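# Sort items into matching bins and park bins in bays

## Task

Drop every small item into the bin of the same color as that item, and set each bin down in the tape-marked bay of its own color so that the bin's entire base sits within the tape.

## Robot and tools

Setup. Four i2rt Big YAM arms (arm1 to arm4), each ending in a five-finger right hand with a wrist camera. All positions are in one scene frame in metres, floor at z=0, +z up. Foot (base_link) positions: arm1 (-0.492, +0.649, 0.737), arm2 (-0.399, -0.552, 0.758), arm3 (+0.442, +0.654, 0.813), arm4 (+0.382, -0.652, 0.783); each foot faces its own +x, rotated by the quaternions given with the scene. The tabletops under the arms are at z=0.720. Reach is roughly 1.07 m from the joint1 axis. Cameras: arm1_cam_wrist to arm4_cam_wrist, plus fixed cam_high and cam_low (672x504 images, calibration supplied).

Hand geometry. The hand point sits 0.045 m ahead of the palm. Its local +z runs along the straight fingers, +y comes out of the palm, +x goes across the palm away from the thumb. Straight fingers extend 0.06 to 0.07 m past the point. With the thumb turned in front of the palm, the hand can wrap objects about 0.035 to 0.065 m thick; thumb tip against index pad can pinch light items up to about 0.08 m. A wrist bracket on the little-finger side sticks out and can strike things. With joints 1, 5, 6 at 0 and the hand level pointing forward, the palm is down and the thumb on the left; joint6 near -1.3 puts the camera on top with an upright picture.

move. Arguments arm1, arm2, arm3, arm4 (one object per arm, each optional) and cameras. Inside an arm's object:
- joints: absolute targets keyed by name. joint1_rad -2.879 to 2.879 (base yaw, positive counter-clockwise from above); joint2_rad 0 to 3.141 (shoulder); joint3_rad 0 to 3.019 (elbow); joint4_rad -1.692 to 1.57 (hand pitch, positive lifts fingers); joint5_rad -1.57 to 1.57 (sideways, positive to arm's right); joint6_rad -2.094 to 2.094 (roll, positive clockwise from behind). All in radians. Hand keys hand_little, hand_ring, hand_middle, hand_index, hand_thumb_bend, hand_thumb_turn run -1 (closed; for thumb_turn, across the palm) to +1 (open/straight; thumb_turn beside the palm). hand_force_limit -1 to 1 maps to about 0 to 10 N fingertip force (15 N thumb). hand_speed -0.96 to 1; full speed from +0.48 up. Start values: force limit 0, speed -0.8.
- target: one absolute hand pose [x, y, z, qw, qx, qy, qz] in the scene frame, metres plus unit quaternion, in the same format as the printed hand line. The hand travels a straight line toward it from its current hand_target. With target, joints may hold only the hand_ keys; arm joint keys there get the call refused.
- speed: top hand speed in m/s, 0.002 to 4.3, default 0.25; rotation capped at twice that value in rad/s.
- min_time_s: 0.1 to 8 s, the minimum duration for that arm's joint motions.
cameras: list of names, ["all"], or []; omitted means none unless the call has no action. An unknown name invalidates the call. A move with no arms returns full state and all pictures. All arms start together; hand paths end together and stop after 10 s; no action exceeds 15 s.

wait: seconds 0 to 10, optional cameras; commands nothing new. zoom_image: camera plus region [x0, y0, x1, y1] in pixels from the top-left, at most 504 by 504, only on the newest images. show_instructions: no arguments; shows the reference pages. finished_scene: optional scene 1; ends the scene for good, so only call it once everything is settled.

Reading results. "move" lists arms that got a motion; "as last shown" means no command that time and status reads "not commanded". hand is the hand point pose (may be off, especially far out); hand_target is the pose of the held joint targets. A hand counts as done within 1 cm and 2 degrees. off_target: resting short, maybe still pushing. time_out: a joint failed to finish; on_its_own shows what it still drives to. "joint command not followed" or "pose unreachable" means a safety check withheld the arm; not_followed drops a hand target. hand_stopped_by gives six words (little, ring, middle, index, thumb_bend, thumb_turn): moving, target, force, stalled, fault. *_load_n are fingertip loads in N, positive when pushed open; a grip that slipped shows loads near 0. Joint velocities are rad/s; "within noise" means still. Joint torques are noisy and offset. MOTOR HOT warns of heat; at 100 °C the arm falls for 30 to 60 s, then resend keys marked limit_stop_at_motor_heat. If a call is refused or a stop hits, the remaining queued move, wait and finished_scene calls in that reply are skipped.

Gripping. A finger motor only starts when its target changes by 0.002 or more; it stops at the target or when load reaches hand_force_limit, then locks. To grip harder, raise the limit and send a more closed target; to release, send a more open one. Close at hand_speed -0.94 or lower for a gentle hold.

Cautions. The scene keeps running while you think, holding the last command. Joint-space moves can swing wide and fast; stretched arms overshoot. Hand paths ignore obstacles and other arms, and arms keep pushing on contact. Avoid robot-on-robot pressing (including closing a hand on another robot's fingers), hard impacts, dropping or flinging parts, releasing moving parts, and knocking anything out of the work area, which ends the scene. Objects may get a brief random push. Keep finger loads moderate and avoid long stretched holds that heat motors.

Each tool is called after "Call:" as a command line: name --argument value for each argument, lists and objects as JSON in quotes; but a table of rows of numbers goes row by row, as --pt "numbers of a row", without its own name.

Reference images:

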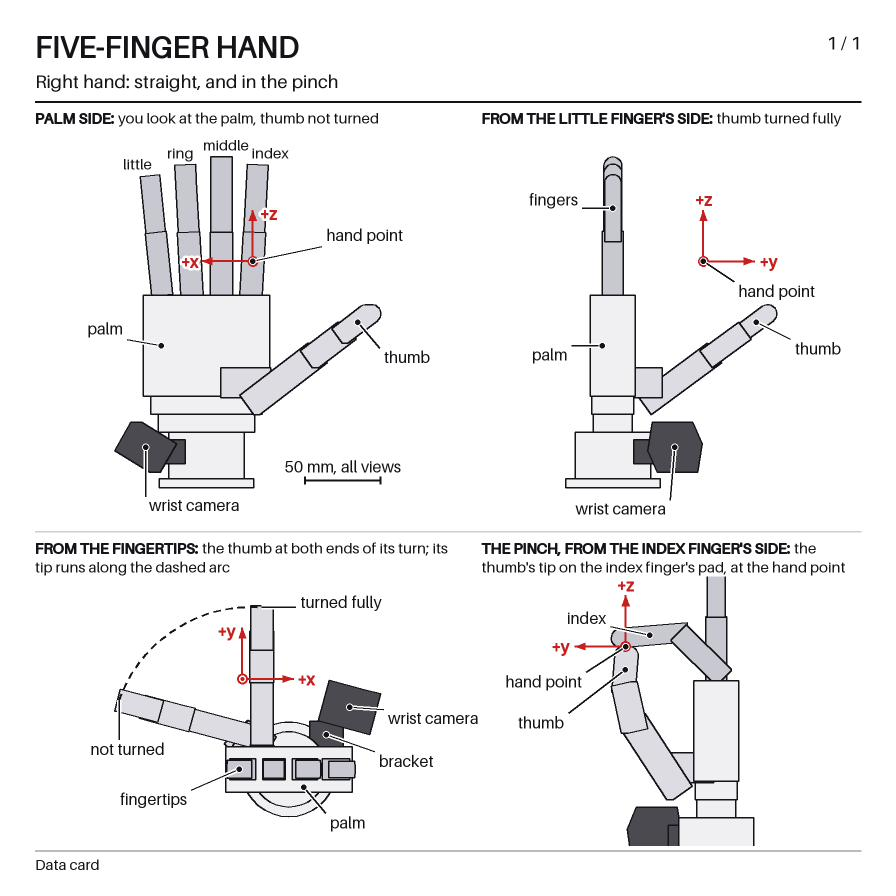

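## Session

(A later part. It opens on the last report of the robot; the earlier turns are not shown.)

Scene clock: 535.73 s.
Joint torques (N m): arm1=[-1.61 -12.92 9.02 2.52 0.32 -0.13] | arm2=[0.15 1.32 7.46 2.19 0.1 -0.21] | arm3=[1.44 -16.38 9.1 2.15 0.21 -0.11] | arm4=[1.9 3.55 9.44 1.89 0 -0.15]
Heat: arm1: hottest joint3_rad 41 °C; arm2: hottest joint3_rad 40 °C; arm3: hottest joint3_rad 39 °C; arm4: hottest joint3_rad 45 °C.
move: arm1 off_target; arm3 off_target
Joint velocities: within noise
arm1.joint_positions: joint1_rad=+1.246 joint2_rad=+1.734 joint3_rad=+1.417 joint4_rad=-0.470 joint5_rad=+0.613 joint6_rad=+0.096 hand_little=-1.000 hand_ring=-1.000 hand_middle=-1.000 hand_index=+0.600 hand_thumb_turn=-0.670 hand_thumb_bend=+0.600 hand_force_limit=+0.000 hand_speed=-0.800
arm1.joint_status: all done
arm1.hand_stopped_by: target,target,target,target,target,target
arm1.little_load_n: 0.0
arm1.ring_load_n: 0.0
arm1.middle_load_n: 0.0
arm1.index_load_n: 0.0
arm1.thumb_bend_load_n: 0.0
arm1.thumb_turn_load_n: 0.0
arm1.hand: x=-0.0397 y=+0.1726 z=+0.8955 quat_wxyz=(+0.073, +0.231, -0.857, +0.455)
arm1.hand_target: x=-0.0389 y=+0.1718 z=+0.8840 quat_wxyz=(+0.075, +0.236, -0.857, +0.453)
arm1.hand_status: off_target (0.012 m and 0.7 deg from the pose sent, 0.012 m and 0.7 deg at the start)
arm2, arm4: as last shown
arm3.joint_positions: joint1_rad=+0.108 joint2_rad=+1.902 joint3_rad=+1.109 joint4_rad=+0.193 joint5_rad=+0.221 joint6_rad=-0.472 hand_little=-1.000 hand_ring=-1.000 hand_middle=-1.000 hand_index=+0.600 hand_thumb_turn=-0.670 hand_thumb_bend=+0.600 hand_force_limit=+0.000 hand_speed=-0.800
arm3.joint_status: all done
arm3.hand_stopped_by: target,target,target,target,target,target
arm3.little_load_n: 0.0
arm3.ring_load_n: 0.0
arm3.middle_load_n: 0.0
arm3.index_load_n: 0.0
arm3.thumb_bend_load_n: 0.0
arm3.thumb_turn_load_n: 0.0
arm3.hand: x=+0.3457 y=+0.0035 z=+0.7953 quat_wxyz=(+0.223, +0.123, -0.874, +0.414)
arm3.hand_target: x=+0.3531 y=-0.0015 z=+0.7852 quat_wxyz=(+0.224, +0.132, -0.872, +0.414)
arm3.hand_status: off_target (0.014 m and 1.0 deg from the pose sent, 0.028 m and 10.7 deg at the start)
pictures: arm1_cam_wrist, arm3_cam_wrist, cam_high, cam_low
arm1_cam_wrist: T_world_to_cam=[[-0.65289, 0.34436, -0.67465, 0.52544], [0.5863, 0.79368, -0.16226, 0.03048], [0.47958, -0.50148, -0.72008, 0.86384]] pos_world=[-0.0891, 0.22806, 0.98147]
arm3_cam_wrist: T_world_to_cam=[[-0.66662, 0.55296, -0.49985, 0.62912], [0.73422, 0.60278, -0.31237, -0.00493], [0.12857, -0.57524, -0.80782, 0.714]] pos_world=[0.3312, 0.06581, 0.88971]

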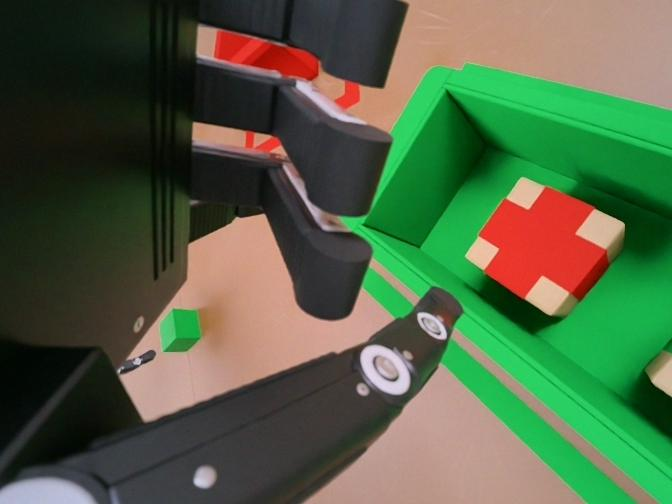

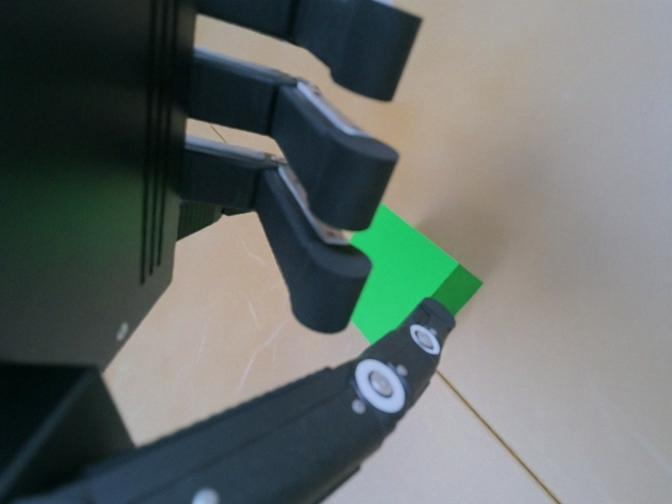

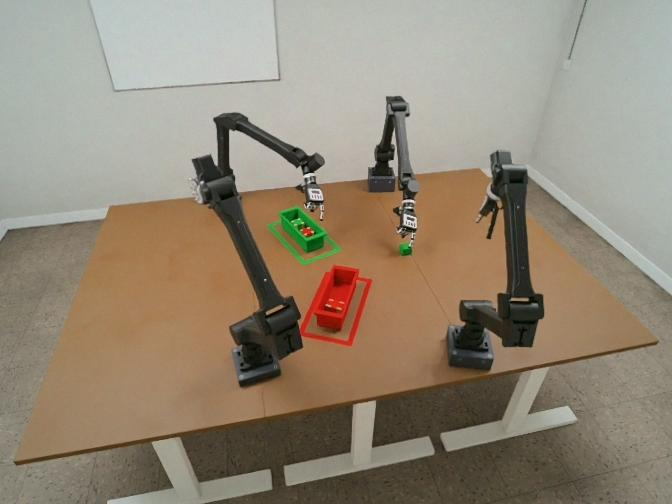

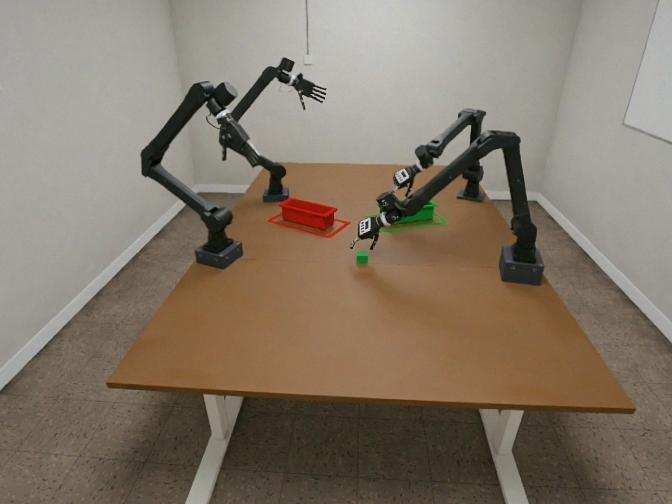

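Call:
move --arm3 '{"target": [0.3517, -0.003, 0.742, -0.2239, -0.1322, 0.8724, -0.4142], "speed": 0.08}' --cameras '["arm3_cam_wrist", "cam_low", "cam_high"]'

Call:
zoom_image --camera "cam_low" --region '[335, 215, 395, 275]'

Call:
zoom_image --camera "cam_high" --region '[375, 205, 435, 265]'

Scene clock: 559.57 s.
Joint torques (N m): arm1=[-1.32 -13.33 9.16 2.66 0.4 -0.2] | arm2=[0.79 1.2 7.5 2.21 0.1 -0.19] | arm3=[1.26 -17.44 8.06 2.15 0.16 -0.12] | arm4=[1.44 3.78 9.52 1.77 -0.01 -0.18]
Heat: arm1: hottest joint3_rad 41 °C; arm2: hottest joint3_rad 40 °C; arm3: hottest joint3_rad 40 °C; arm4: hottest joint3_rad 45 °C.
move: arm3 off_target
Joint velocities: within noise
arm1, arm2, arm4: as last shown
arm3.joint_positions: joint1_rad=+0.108 joint2_rad=+1.998 joint3_rad=+1.109 joint4_rad=+0.289 joint5_rad=+0.221 joint6_rad=-0.472 hand_little=-1.000 hand_ring=-1.000 hand_middle=-1.000 hand_index=+0.600 hand_thumb_turn=-0.670 hand_thumb_bend=+0.600 hand_force_limit=+0.000 hand_speed=-0.800
arm3.joint_status: not commanded
arm3.hand_stopped_by: target,target,target,target,target,target
arm3.little_load_n: 0.0
arm3.ring_load_n: 0.5
arm3.middle_load_n: 0.0
arm3.index_load_n: 0.0
arm3.thumb_bend_load_n: 0.0
arm3.thumb_turn_load_n: 0.0
arm3.hand: x=+0.3449 y=+0.0001 z=+0.7514 quat_wxyz=(+0.223, +0.124, -0.874, +0.414)
arm3.hand_target: x=+0.3518 y=-0.0026 z=+0.7422 quat_wxyz=(+0.224, +0.132, -0.872, +0.414)
arm3.hand_status: off_target (0.012 m and 1.0 deg from the pose sent, 0.054 m and 1.0 deg at the start)
pictures: arm3_cam_wrist, cam_high, cam_low
arm3_cam_wrist: T_world_to_cam=[[-0.66713, 0.55296, -0.49917, 0.60823], [0.7338, 0.60326, -0.31244, -0.01585], [0.12837, -0.57473, -0.80822, 0.67699]] pos_world=[0.3305, 0.06232, 0.84581]

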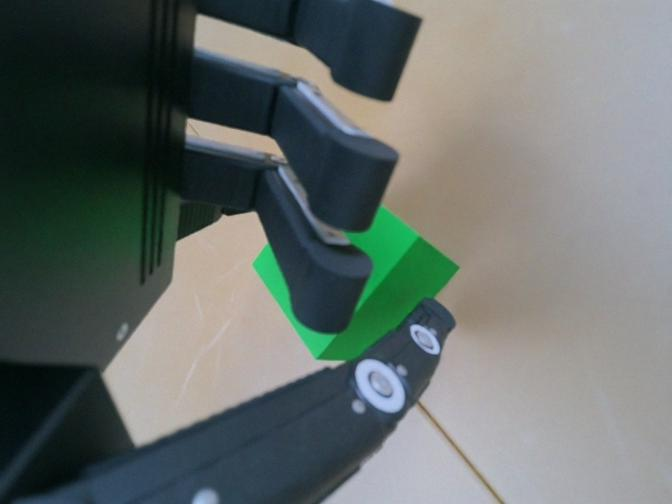

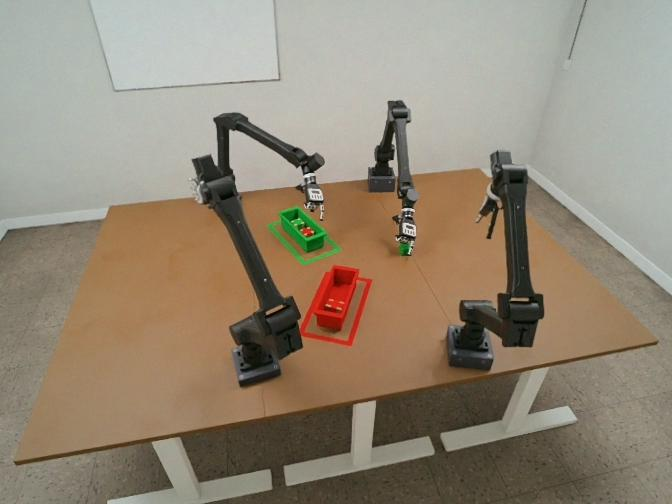

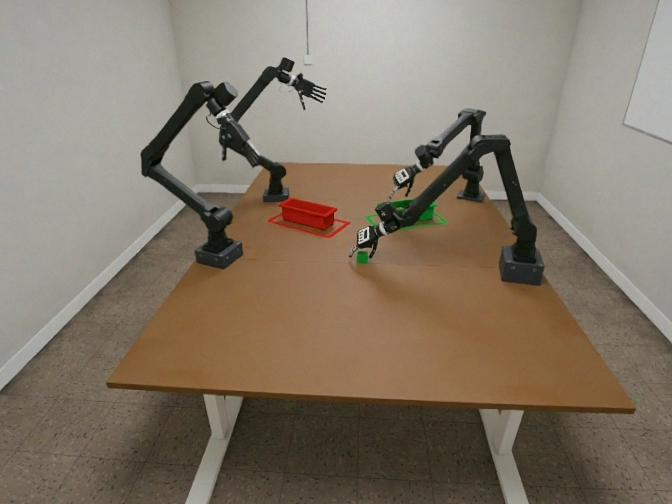

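Scaled by 8.400.

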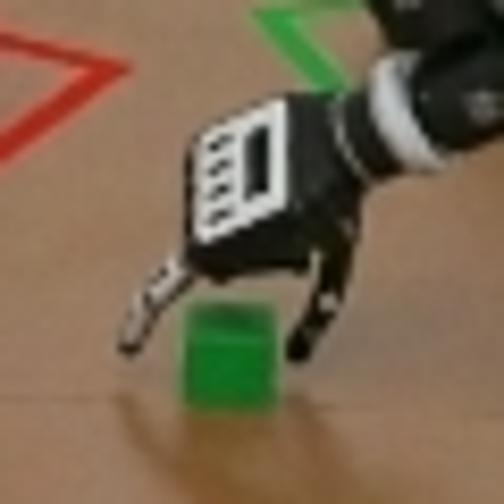

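Scaled by 8.400.

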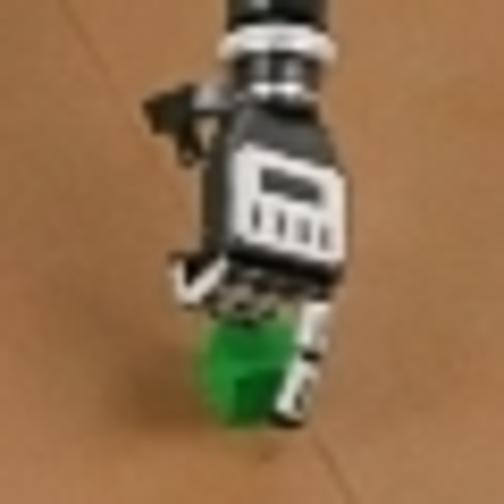

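Call:
move --arm3 '{"target": [0.3487, 0.0015, 0.733, -0.2239, -0.1322, 0.8724, -0.4142], "speed": 0.05}' --cameras '["arm3_cam_wrist", "cam_low", "cam_high"]'

Call:
zoom_image --camera "cam_low" --region '[335, 215, 395, 275]'

Call:
zoom_image --camera "cam_high" --region '[375, 205, 435, 265]'

Scene clock: 573.37 s.
Joint torques (N m): arm1=[-1.32 -13.04 9.17 2.63 0.36 -0.18] | arm2=[0.5 0.79 7.39 2.09 0.08 -0.21] | arm3=[0.79 -16.85 7.21 2.18 -0.01 -0.11] | arm4=[1.61 4.01 9.59 1.87 0.02 -0.14]
Heat: arm1: hottest joint3_rad 41 °C; arm2: hottest joint3_rad 40 °C; arm3: hottest joint2_rad 39 °C; arm4: hottest joint3_rad 45 °C.
move: arm3 off_target
Joint velocities: within noise
arm1, arm2, arm4: as last shown
arm1.thumb_bend_load_n: 0.5
arm1.thumb_turn_load_n: 0.5
arm3.joint_positions: joint1_rad=+0.108 joint2_rad=+2.004 joint3_rad=+1.104 joint4_rad=+0.315 joint5_rad=+0.221 joint6_rad=-0.476 hand_little=-1.000 hand_ring=-1.000 hand_middle=-1.000 hand_index=+0.600 hand_thumb_turn=-0.670 hand_thumb_bend=+0.600 hand_force_limit=+0.000 hand_speed=-0.800
arm3.joint_status: not commanded
arm3.hand_stopped_by: target,target,target,target,target,target
arm3.little_load_n: 0.0
arm3.ring_load_n: 0.0
arm3.middle_load_n: 0.0
arm3.index_load_n: 0.0
arm3.thumb_bend_load_n: 0.0
arm3.thumb_turn_load_n: 0.0
arm3.hand: x=+0.3446 y=-0.0014 z=+0.7501 quat_wxyz=(+0.226, +0.124, -0.870, +0.420)
arm3.hand_target: x=+0.3488 y=+0.0019 z=+0.7334 quat_wxyz=(+0.224, +0.132, -0.872, +0.414)
arm3.hand_status: off_target (0.018 m and 1.2 deg from the pose sent, 0.019 m and 1.0 deg at the start)
pictures: arm3_cam_wrist, cam_high, cam_low
arm3_cam_wrist: T_world_to_cam=[[-0.67018, 0.54448, -0.50438, 0.61318], [0.73135, 0.60024, -0.32379, -0.00572], [0.12645, -0.58588, -0.80047, 0.67]] pos_world=[0.33041, 0.06211, 0.84374]

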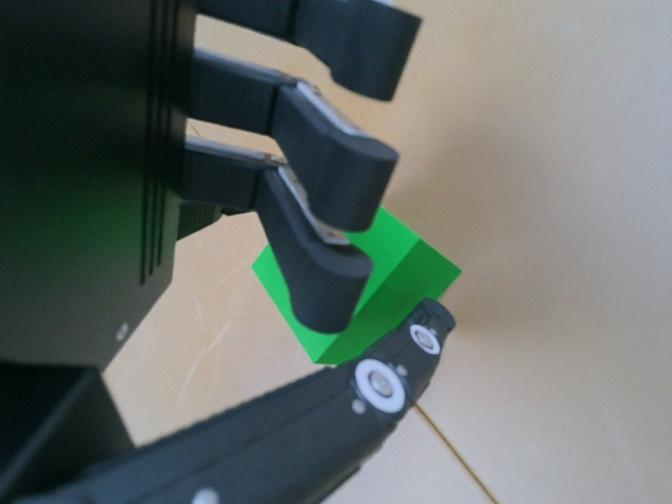

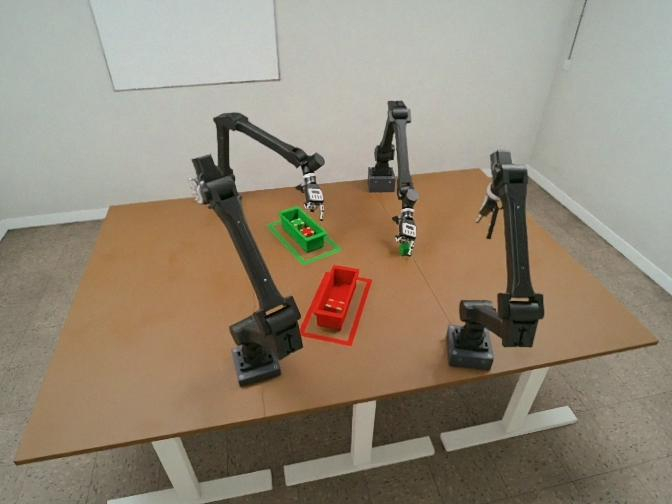

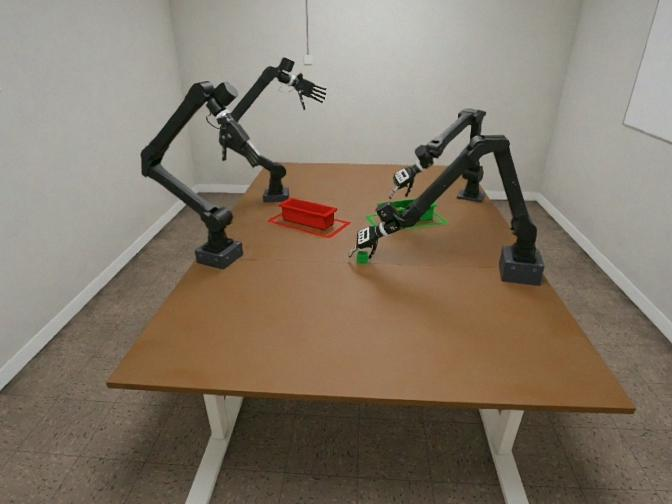

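Scaled by 8.400.

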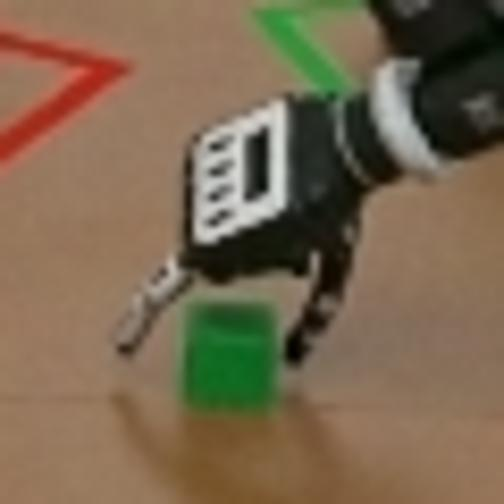

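Scaled by 8.400.

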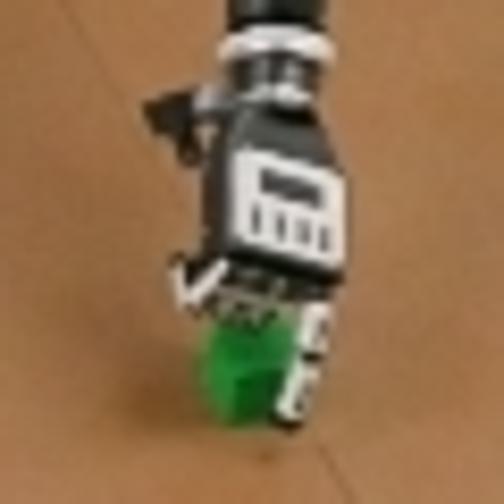

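Call:
move --arm3 '{"target": [0.3487, 0.0, 0.765, -0.2239, -0.1322, 0.8724, -0.4142], "speed": 0.15}'

Call:
move --arm3 '{"target": [0.3487, 0.0, 0.733, -0.2239, -0.1322, 0.8724, -0.4142], "speed": 0.1}' --cameras '["arm3_cam_wrist", "cam_low", "cam_high"]'

Call:
zoom_image --camera "cam_low" --region '[335, 215, 395, 275]'

Scene clock: 583.83 s.
Joint torques (N m): arm1=[-2.26 -12.69 9.11 2.28 0.4 -0.12] | arm2=[0.67 1.38 7.43 2.17 0.07 -0.17] | arm3=[0.73 -18.96 8.28 0.91 -0.02 -0.11] | arm4=[1.61 3.55 9.33 1.81 0 -0.14]
Heat: arm1: hottest joint3_rad 41 °C; arm2: hottest joint3_rad 40 °C; arm3: hottest joint2_rad 40 °C; arm4: hottest joint3_rad 45 °C.
move: arm3 done
Joint velocities: within noise
arm1, arm2, arm4: as last shown
arm1.thumb_bend_load_n: 0.0
arm1.thumb_turn_load_n: 0.0
arm3.joint_positions: joint1_rad=+0.108 joint2_rad=+1.967 joint3_rad=+1.104 joint4_rad=+0.277 joint5_rad=+0.221 joint6_rad=-0.476 hand_little=-1.000 hand_ring=-1.000 hand_middle=-1.000 hand_index=+0.600 hand_thumb_turn=-0.670 hand_thumb_bend=+0.600 hand_force_limit=+0.000 hand_speed=-0.800
arm3.joint_status: not commanded
arm3.hand_stopped_by: target,target,target,target,target,target
arm3.little_load_n: 0.0
arm3.ring_load_n: 0.0
arm3.middle_load_n: 0.0
arm3.index_load_n: 0.0
arm3.thumb_bend_load_n: 0.0
arm3.thumb_turn_load_n: 0.0
arm3.hand: x=+0.3448 y=-0.0006 z=+0.7671 quat_wxyz=(+0.226, +0.124, -0.870, +0.420)
arm3.hand_target: x=+0.3487 y=-0.0001 z=+0.7651 quat_wxyz=(+0.224, +0.132, -0.872, +0.414)
arm3.hand_status: done (0.005 m and 1.2 deg from the pose sent, 0.016 m and 1.2 deg at the start)
pictures: none

Scene clock: 585.03 s.
Joint torques (N m): arm1=[-1.67 -13.68 9.14 2.48 0.36 -0.13] | arm2=[0.56 1.38 7.31 2.24 0.11 -0.2] | arm3=[0.85 -17.44 7.62 2.15 -0.01 -0.11] | arm4=[1.73 4.19 9.44 1.77 0.06 -0.12]
Heat: arm1: hottest joint3_rad 41 °C; arm2: hottest joint3_rad 40 °C; arm3: hottest joint2_rad 40 °C; arm4: hottest joint3_rad 45 °C.
move: arm3 off_target
Joint velocities: within noise
arm1: as last shown
arm1.ring_load_n: 0.5
arm2.joint_positions: joint1_rad=+0.270 joint2_rad=+0.629 joint3_rad=+1.396 joint4_rad=-1.226 joint5_rad=+0.016 joint6_rad=-1.595 hand_little=+1.000 hand_ring=+1.000 hand_middle=+1.000 hand_index=+1.000 hand_thumb_turn=+1.000 hand_thumb_bend=+1.000 hand_force_limit=+0.000 hand_speed=-0.800
arm2.joint_status: not commanded
arm2.hand_stopped_by: target,target,target,target,target,target
arm2.little_load_n: 0.0
arm2.ring_load_n: 0.0
arm2.middle_load_n: 0.0
arm2.index_load_n: 0.0
arm2.thumb_bend_load_n: 0.0
arm2.thumb_turn_load_n: 0.0
arm2.hand: x=-0.4488 y=-0.2960 z=+1.2888 quat_wxyz=(-0.433, +0.456, +0.715, +0.306)
arm2.hand_target: x=-0.4481 y=-0.2978 z=+1.2966 quat_wxyz=(-0.439, +0.454, +0.711, +0.310)
arm2.hand_status: not commanded
arm3.joint_positions: joint1_rad=+0.108 joint2_rad=+2.013 joint3_rad=+1.104 joint4_rad=+0.313 joint5_rad=+0.221 joint6_rad=-0.476 hand_little=-1.000 hand_ring=-1.000 hand_middle=-1.000 hand_index=+0.600 hand_thumb_turn=-0.670 hand_thumb_bend=+0.600 hand_force_limit=+0.000 hand_speed=-0.800
arm3.joint_status: not commanded
arm3.hand_stopped_by: target,target,target,target,target,target
arm3.little_load_n: 0.0
arm3.ring_load_n: 0.0
arm3.middle_load_n: 0.0
arm3.index_load_n: 0.0
arm3.thumb_bend_load_n: 0.0
arm3.thumb_turn_load_n: 0.0
arm3.hand: x=+0.3447 y=+0.0007 z=+0.7442 quat_wxyz=(+0.225, +0.125, -0.873, +0.415)
arm3.hand_target: x=+0.3488 y=+0.0002 z=+0.7333 quat_wxyz=(+0.224, +0.132, -0.872, +0.414)
arm3.hand_status: off_target (0.012 m and 0.9 deg from the pose sent, 0.034 m and 1.2 deg at the start)
arm4.joint_positions: joint1_rad=+0.107 joint2_rad=+0.615 joint3_rad=+1.339 joint4_rad=-1.622 joint5_rad=+0.064 joint6_rad=-1.147 hand_little=+1.000 hand_ring=+1.000 hand_middle=+1.000 hand_index=+1.000 hand_thumb_turn=+1.000 hand_thumb_bend=+1.000 hand_force_limit=+0.000 hand_speed=-0.800
arm4.joint_status: not commanded
arm4.hand_stopped_by: target,target,target,target,target,target
arm4.little_load_n: 0.0
arm4.ring_load_n: 0.0
arm4.middle_load_n: 0.0
arm4.index_load_n: 0.0
arm4.thumb_bend_load_n: 0.0
arm4.thumb_turn_load_n: 0.0
arm4.hand: x=+0.4733 y=-0.5070 z=+1.1995 quat_wxyz=(-0.234, +0.852, +0.406, +0.233)
arm4.hand_target: x=+0.4732 y=-0.5071 z=+1.2055 quat_wxyz=(-0.240, +0.850, +0.404, +0.238)
arm4.hand_status: not commanded
pictures: arm3_cam_wrist, cam_high, cam_low
arm3_cam_wrist: T_world_to_cam=[[-0.66996, 0.54981, -0.49885, 0.60485], [0.73146, 0.60376, -0.31692, -0.01413], [0.12695, -0.57722, -0.80666, 0.67087]] pos_world=[0.33041, 0.06321, 0.83842]

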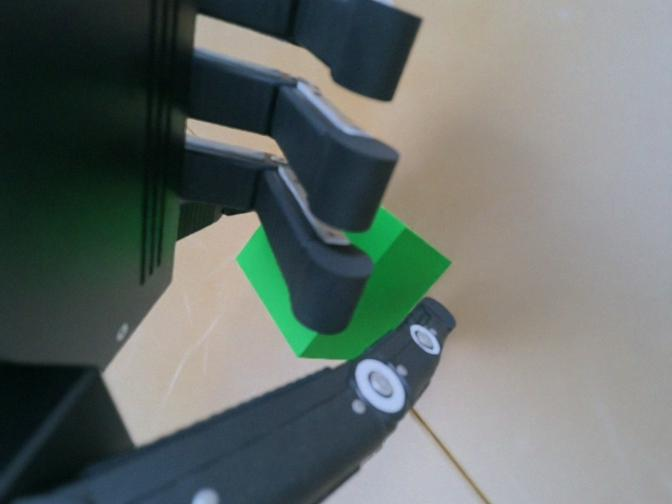

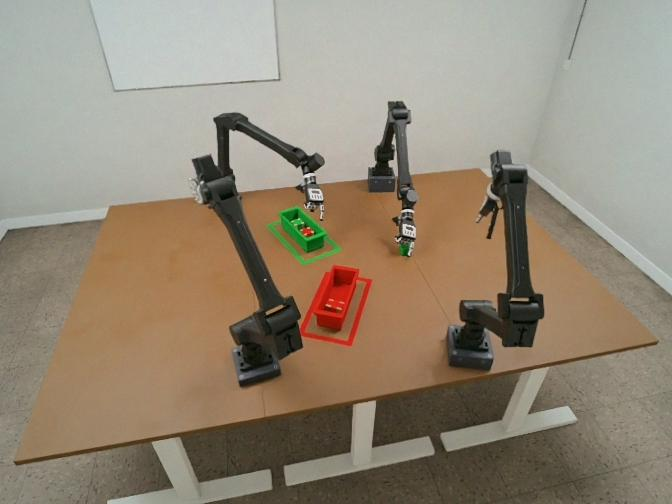

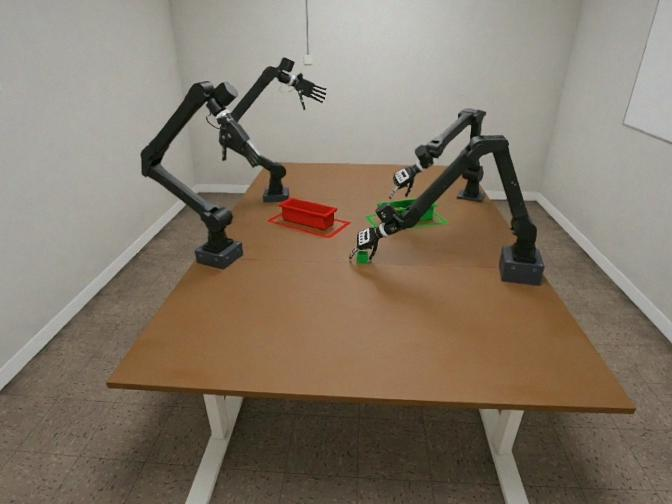

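Scaled by 8.400.

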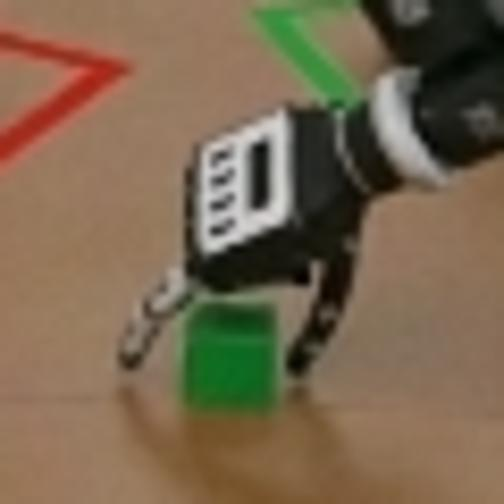

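Call:
move --arm3 '{"joints": {"hand_thumb_bend": 0.45, "hand_speed": -0.9}}'

Call:
move --arm3 '{"joints": {"hand_index": 0.0, "hand_speed": -0.94, "hand_force_limit": -0.2}}' --cameras '["arm3_cam_wrist", "cam_low", "cam_high"]'

Call:
zoom_image --camera "cam_low" --region '[335, 215, 395, 275]'

Call:
zoom_image --camera "cam_high" --region '[375, 205, 435, 265]'

Scene clock: 593.23 s.
Joint torques (N m): arm1=[-1.2 -12.51 8.88 2.67 0.37 -0.19] | arm2=[0.32 1.73 7.35 2.19 0.11 -0.19] | arm3=[0.79 -17.44 7.62 2.17 0 -0.11] | arm4=[1.32 3.72 9.46 1.85 0.02 -0.16]
Heat: arm1: hottest joint3_rad 41 °C; arm2: hottest joint3_rad 40 °C; arm3: hottest joint2_rad 40 °C; arm4: hottest joint3_rad 45 °C.
move: arm3 done
Joint velocities: within noise
arm1, arm2, arm4: as last shown
arm1.ring_load_n: 0.0
arm1.thumb_bend_load_n: 0.5
arm2.little_load_n: 0.5
arm3.joint_positions: joint1_rad=+0.108 joint2_rad=+2.013 joint3_rad=+1.104 joint4_rad=+0.313 joint5_rad=+0.221 joint6_rad=-0.476 hand_little=-1.000 hand_ring=-1.000 hand_middle=-1.000 hand_index=+0.600 hand_thumb_turn=-0.670 hand_thumb_bend=+0.450 hand_force_limit=+0.000 hand_speed=-0.900
arm3.joint_status: all done
arm3.hand_stopped_by: target,target,target,target,target,target
arm3.little_load_n: 0.0
arm3.ring_load_n: 0.0
arm3.middle_load_n: 0.0
arm3.index_load_n: 0.0
arm3.thumb_bend_load_n: 0.0
arm3.thumb_turn_load_n: 0.0
arm3.hand: x=+0.3447 y=+0.0007 z=+0.7442 quat_wxyz=(+0.225, +0.125, -0.873, +0.415)
arm3.hand_target: x=+0.3488 y=+0.0002 z=+0.7333 quat_wxyz=(+0.224, +0.132, -0.872, +0.414)
arm3.hand_status: not commanded
pictures: none

Scene clock: 595.80 s.
Joint torques (N m): arm1=[-2.43 -12.57 9.31 2.4 0.36 -0.21] | arm2=[0.5 1.61 7.38 2.14 0.1 -0.22] | arm3=[0.79 -17.38 7.61 2.17 0 -0.11] | arm4=[1.61 3.78 9.55 1.85 0.03 -0.16]
Heat: arm1: hottest joint3_rad 41 °C; arm2: hottest joint3_rad 40 °C; arm3: hottest joint2_rad 40 °C; arm4: hottest joint3_rad 45 °C.
move: arm3 off_target
Joint velocities: within noise
arm1, arm2, arm4: as last shown
arm1.index_load_n: -0.5
arm1.thumb_bend_load_n: 0.0
arm2.little_load_n: 0.0
arm3.joint_positions: joint1_rad=+0.108 joint2_rad=+2.013 joint3_rad=+1.104 joint4_rad=+0.313 joint5_rad=+0.221 joint6_rad=-0.477 hand_little=-1.000 hand_ring=-1.000 hand_middle=-1.000 hand_index=+0.235 hand_thumb_turn=-0.670 hand_thumb_bend=+0.451 hand_force_limit=-0.200 hand_speed=-0.940
arm3.joint_status: hand_index off_target (ended at +0.235, target +0.000); the others done
arm3.hand_stopped_by: target,target,target,force,target,target
arm3.little_load_n: 0.0
arm3.ring_load_n: 0.0
arm3.middle_load_n: 0.0
arm3.index_load_n: 4.0
arm3.thumb_bend_load_n: 3.5
arm3.thumb_turn_load_n: -0.5
arm3.hand: x=+0.3446 y=+0.0007 z=+0.7442 quat_wxyz=(+0.225, +0.125, -0.873, +0.415)
arm3.hand_target: x=+0.3487 y=+0.0002 z=+0.7333 quat_wxyz=(+0.224, +0.132, -0.872, +0.414)
arm3.hand_status: not commanded
pictures: arm3_cam_wrist, cam_high, cam_low
arm3_cam_wrist: T_world_to_cam=[[-0.67024, 0.54971, -0.4986, 0.60474], [0.73123, 0.60396, -0.31707, -0.01394], [0.12684, -0.57711, -0.80676, 0.67097]] pos_world=[0.33041, 0.06321, 0.83842]

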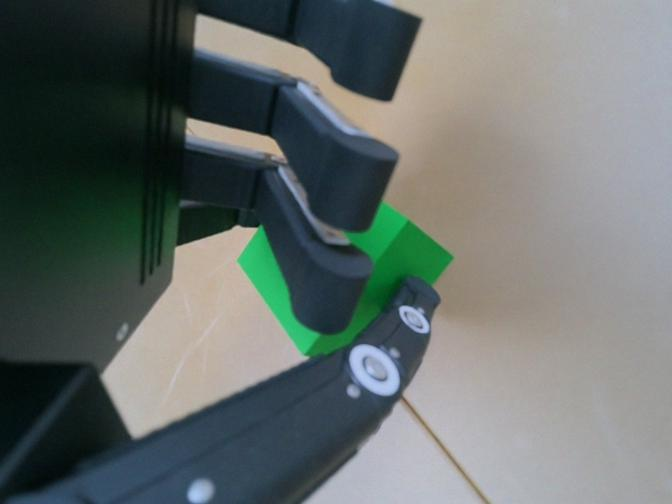

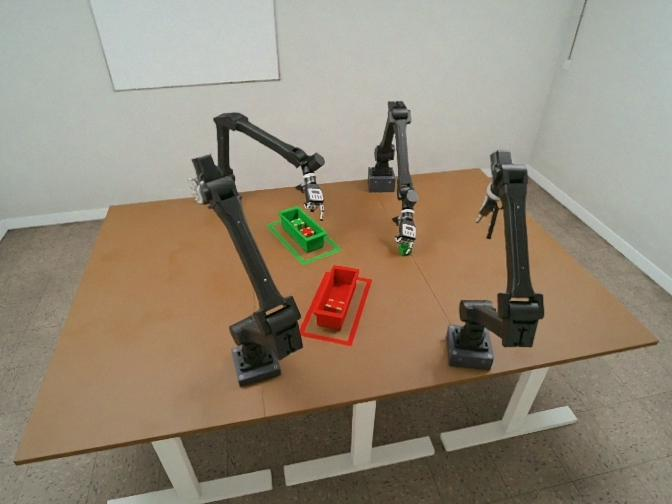

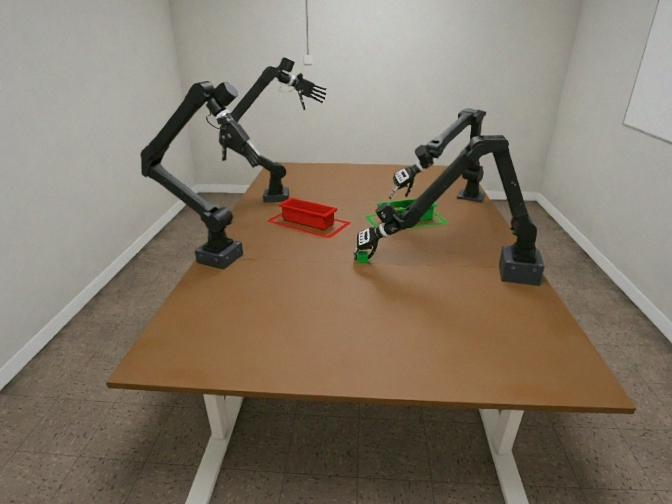

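Scaled by 8.400.

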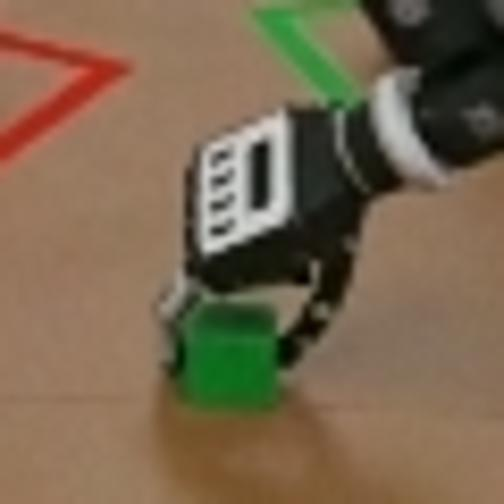

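Scaled by 8.400.

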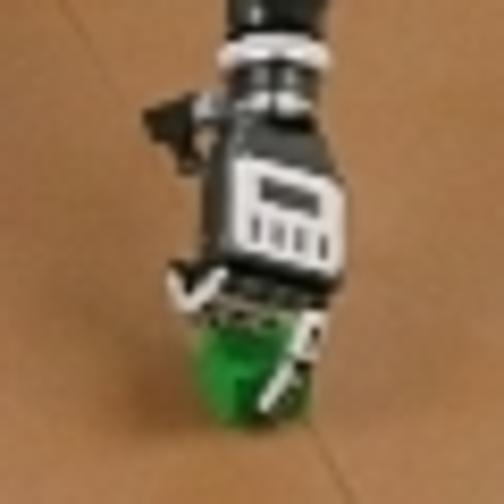

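Call:
move --arm3 '{"joints": {"hand_index": -0.1, "hand_force_limit": 0.2}}'

Call:
move --arm3 '{"target": [0.3487, 0.0, 0.80, -0.2239, -0.1322, 0.8724, -0.4142], "speed": 0.1}' --cameras '["arm3_cam_wrist", "cam_low", "cam_high"]'

Call:
zoom_image --camera "cam_low" --region '[335, 215, 395, 275]'

Scene clock: 603.07 s.
Joint torques (N m): arm1=[-1.67 -13.33 8.81 2.3 0.38 -0.19] | arm2=[0.56 1.32 7.49 2.11 0.09 -0.17] | arm3=[0.79 -17.44 7.62 2.17 -0.01 -0.11] | arm4=[1.49 4.07 9.42 1.92 0.01 -0.13]
Heat: arm1: hottest joint3_rad 41 °C; arm2: hottest joint3_rad 40 °C; arm3: hottest joint2_rad 40 °C; arm4: hottest joint3_rad 45 °C.
move: arm3 off_target
Joint velocities: within noise
arm1, arm2, arm4: as last shown
arm1.index_load_n: 0.0
arm1.thumb_bend_load_n: -0.5
arm3.joint_positions: joint1_rad=+0.108 joint2_rad=+2.013 joint3_rad=+1.104 joint4_rad=+0.313 joint5_rad=+0.221 joint6_rad=-0.477 hand_little=-1.000 hand_ring=-1.000 hand_middle=-1.000 hand_index=+0.220 hand_thumb_turn=-0.670 hand_thumb_bend=+0.452 hand_force_limit=+0.200 hand_speed=-0.940
arm3.joint_status: hand_index off_target (ended at +0.220, target -0.100); the others done
arm3.hand_stopped_by: target,target,target,force,target,target
arm3.little_load_n: 0.0
arm3.ring_load_n: 0.0
arm3.middle_load_n: 0.0
arm3.index_load_n: 6.0
arm3.thumb_bend_load_n: 5.0
arm3.thumb_turn_load_n: -0.5
arm3.hand: x=+0.3446 y=+0.0007 z=+0.7442 quat_wxyz=(+0.225, +0.125, -0.873, +0.415)
arm3.hand_target: x=+0.3487 y=+0.0002 z=+0.7333 quat_wxyz=(+0.224, +0.132, -0.872, +0.414)
arm3.hand_status: not commanded
pictures: none

Scene clock: 604.43 s.
Joint torques (N m): arm1=[-1.67 -13.1 9.26 2.62 0.39 -0.19] | arm2=[0.62 1.32 7.51 2.13 0.06 -0.2] | arm3=[0.73 -18.55 9.65 1.02 -0.04 -0.12] | arm4=[1.85 3.84 9.57 1.92 0.04 -0.17]
Heat: arm1: hottest joint3_rad 41 °C; arm2: hottest joint3_rad 40 °C; arm3: hottest joint2_rad 40 °C; arm4: hottest joint3_rad 45 °C.
move: arm3 done
Joint velocities: within noise
arm1.joint_positions: joint1_rad=+1.246 joint2_rad=+1.734 joint3_rad=+1.417 joint4_rad=-0.470 joint5_rad=+0.613 joint6_rad=+0.096 hand_little=-1.000 hand_ring=-1.000 hand_middle=-1.000 hand_index=+0.600 hand_thumb_turn=-0.670 hand_thumb_bend=+0.600 hand_force_limit=+0.000 hand_speed=-0.800
arm1.joint_status: not commanded
arm1.hand_stopped_by: target,target,target,target,target,target
arm1.little_load_n: 0.0
arm1.ring_load_n: 0.0
arm1.middle_load_n: 0.0
arm1.index_load_n: 0.0
arm1.thumb_bend_load_n: 0.0
arm1.thumb_turn_load_n: 0.0
arm1.hand: x=-0.0397 y=+0.1726 z=+0.8955 quat_wxyz=(+0.073, +0.231, -0.857, +0.455)
arm1.hand_target: x=-0.0389 y=+0.1718 z=+0.8840 quat_wxyz=(+0.075, +0.236, -0.857, +0.453)
arm1.hand_status: not commanded
arm2, arm4: as last shown
arm3.joint_positions: joint1_rad=+0.108 joint2_rad=+1.898 joint3_rad=+1.104 joint4_rad=+0.194 joint5_rad=+0.221 joint6_rad=-0.477 hand_little=-1.000 hand_ring=-1.000 hand_middle=-1.000 hand_index=+0.220 hand_thumb_turn=-0.670 hand_thumb_bend=+0.452 hand_force_limit=+0.200 hand_speed=-0.940
arm3.joint_status: not commanded
arm3.hand_stopped_by: target,target,target,force,target,target
arm3.little_load_n: 0.5
arm3.ring_load_n: 0.0
arm3.middle_load_n: 0.0
arm3.index_load_n: 6.0
arm3.thumb_bend_load_n: 5.0
arm3.thumb_turn_load_n: -0.5
arm3.hand: x=+0.3455 y=+0.0056 z=+0.7955 quat_wxyz=(+0.224, +0.125, -0.874, +0.413)
arm3.hand_target: x=+0.3488 y=+0.0000 z=+0.8001 quat_wxyz=(+0.224, +0.132, -0.872, +0.414)
arm3.hand_status: done (0.008 m and 0.8 deg from the pose sent, 0.056 m and 0.8 deg at the start)
pictures: arm3_cam_wrist, cam_high, cam_low
arm3_cam_wrist: T_world_to_cam=[[-0.66999, 0.55239, -0.49596, 0.62607], [0.7314, 0.60559, -0.31355, -0.00404], [0.12715, -0.57282, -0.80976, 0.71734]] pos_world=[0.33121, 0.06752, 0.89011]

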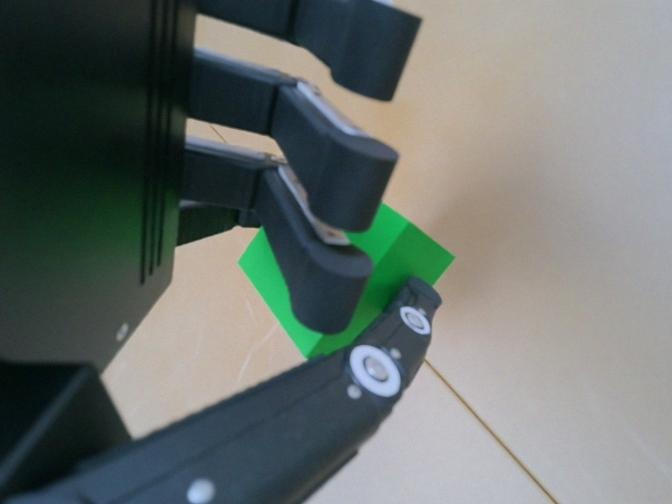

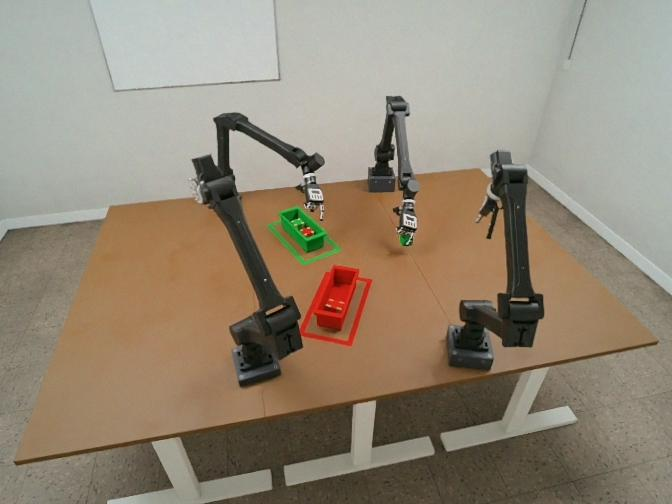

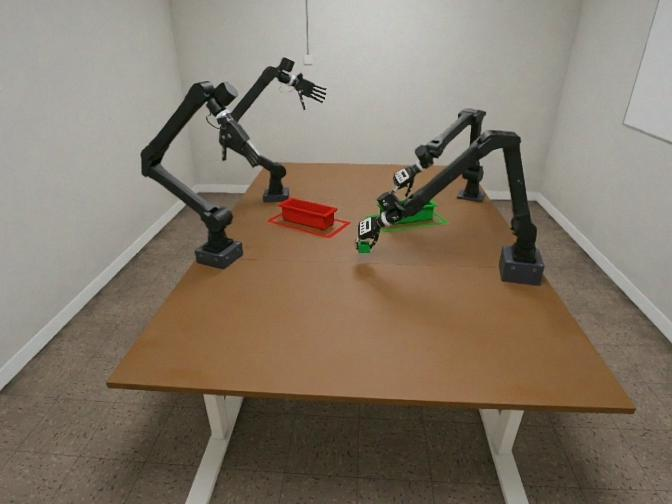

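Scaled by 8.400.

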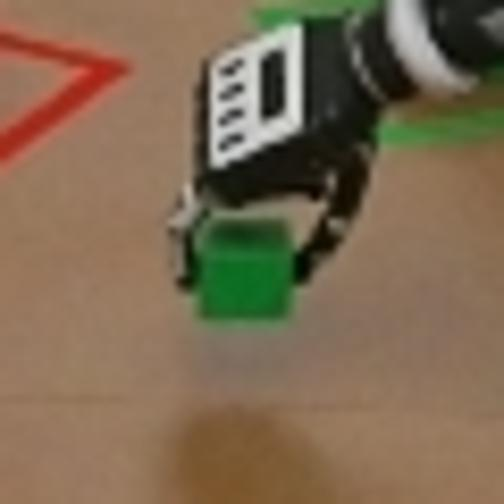

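Call:
move --arm3 '{"target": [0.37, 0.12, 1.15, -0.2239, -0.1322, 0.8724, -0.4142], "speed": 0.2}' --arm1 '{"target": [-0.0811, 0.1843, 0.8835, -0.1583, -0.2634, 0.842, -0.4433], "speed": 0.1}' --cameras '["arm1_cam_wrist", "cam_low", "cam_high"]'

Call:
zoom_image --camera "arm1_cam_wrist" --region '[300, 150, 640, 440]'

Call:
zoom_image --camera "cam_low" --region '[365, 145, 455, 235]'

Call:
zoom_image --camera "cam_high" --region '[265, 165, 355, 255]'

Scene clock: 628.83 s.
Joint torques (N m): arm1=[0.26 -14.8 8.5 0.88 0.72 -0.15] | arm2=[0.62 1.44 7.31 2.17 0.1 -0.16] | arm3=[1.73 -10.58 14.37 0.98 0.23 0] | arm4=[1.38 3.6 9.7 1.81 -0.01 -0.16]
Heat: arm1: hottest joint3_rad 41 °C; arm2: hottest joint3_rad 41 °C; arm3: hottest joint3_rad 40 °C; arm4: hottest joint3_rad 45 °C.
move: arm1 off_target; arm3 off_target
Joint velocities: within noise
arm1.joint_positions: joint1_rad=+1.248 joint2_rad=+1.719 joint3_rad=+1.369 joint4_rad=-0.482 joint5_rad=+0.730 joint6_rad=+0.012 hand_little=-1.000 hand_ring=-1.000 hand_middle=-1.000 hand_index=+0.600 hand_thumb_turn=-0.670 hand_thumb_bend=+0.600 hand_force_limit=+0.000 hand_speed=-0.800
arm1.joint_status: not commanded
arm1.hand_stopped_by: target,target,target,target,target,target
arm1.little_load_n: 0.0
arm1.ring_load_n: 0.0
arm1.middle_load_n: 0.0
arm1.index_load_n: -0.5
arm1.thumb_bend_load_n: 0.0
arm1.thumb_turn_load_n: 0.0
arm1.hand: x=-0.0785 y=+0.1744 z=+0.8877 quat_wxyz=(+0.152, +0.251, -0.843, +0.451)
arm1.hand_target: x=-0.0810 y=+0.1841 z=+0.8837 quat_wxyz=(+0.158, +0.263, -0.842, +0.443)
arm1.hand_status: off_target (0.011 m and 1.9 deg from the pose sent, 0.045 m and 10.7 deg at the start)
arm2, arm4: as last shown
arm2.middle_load_n: 0.5
arm3.joint_positions: joint1_rad=+0.119 joint2_rad=+1.264 joint3_rad=+1.325 joint4_rad=-0.680 joint5_rad=+0.232 joint6_rad=-0.477 hand_little=-1.000 hand_ring=-1.000 hand_middle=-1.000 hand_index=+0.220 hand_thumb_turn=-0.670 hand_thumb_bend=+0.452 hand_force_limit=+0.200 hand_speed=-0.940
arm3.joint_status: not commanded
arm3.hand_stopped_by: target,target,target,force,target,target
arm3.little_load_n: 0.0
arm3.ring_load_n: 0.0
arm3.middle_load_n: 0.0
arm3.index_load_n: 6.0
arm3.thumb_bend_load_n: 5.0
arm3.thumb_turn_load_n: -0.5
arm3.hand: x=+0.3623 y=+0.1265 z=+1.1349 quat_wxyz=(+0.225, +0.130, -0.877, +0.405)
arm3.hand_target: x=+0.3700 y=+0.1205 z=+1.1501 quat_wxyz=(+0.224, +0.132, -0.872, +0.415)
arm3.hand_status: off_target (0.018 m and 1.2 deg from the pose sent, 0.373 m and 0.8 deg at the start)
pictures: arm1_cam_wrist, cam_high, cam_low
arm1_cam_wrist: T_world_to_cam=[[-0.74063, 0.34283, -0.57788, 0.40174], [0.57663, 0.76579, -0.28472, 0.16342], [0.34492, -0.54409, -0.76485, 0.91427]] pos_world=[-0.11205, 0.23458, 0.97796]

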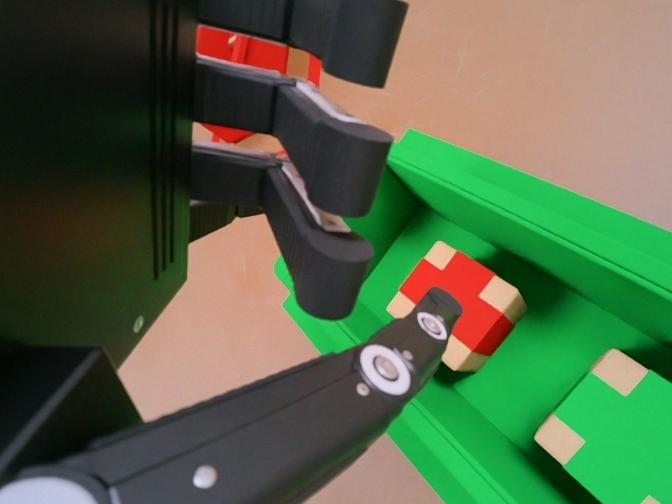

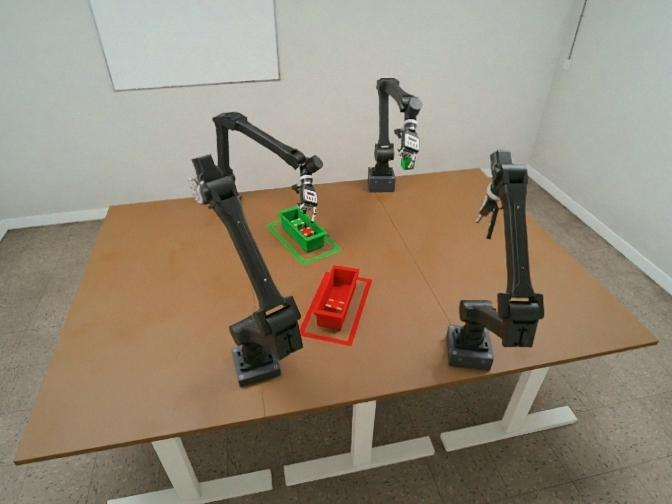

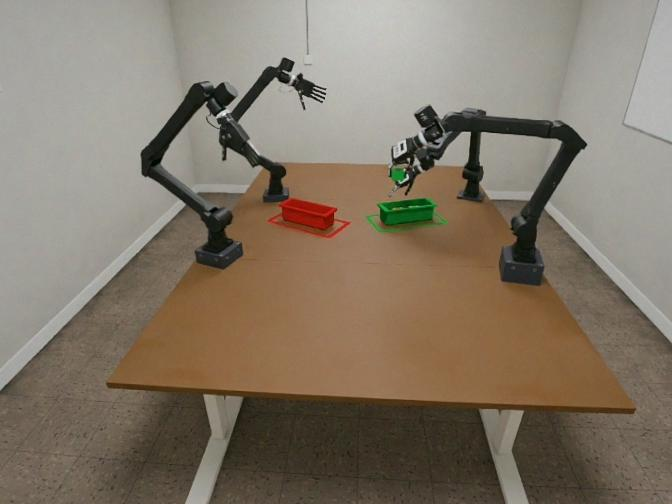

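Scaled by 1.482.

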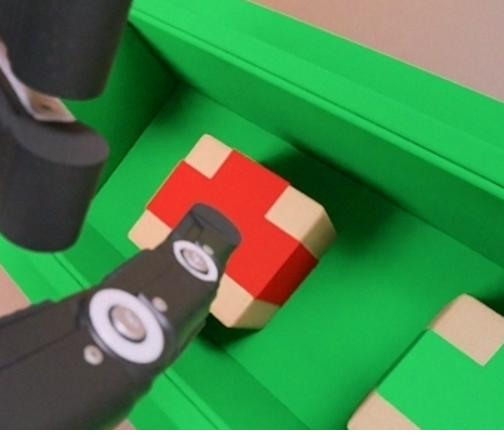

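Scaled by 5.600.

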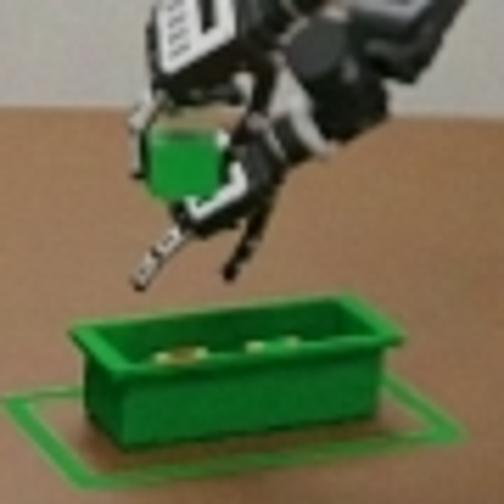

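Scaled by 5.600.

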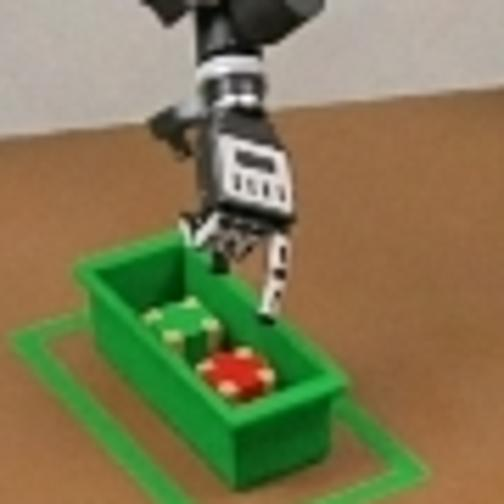

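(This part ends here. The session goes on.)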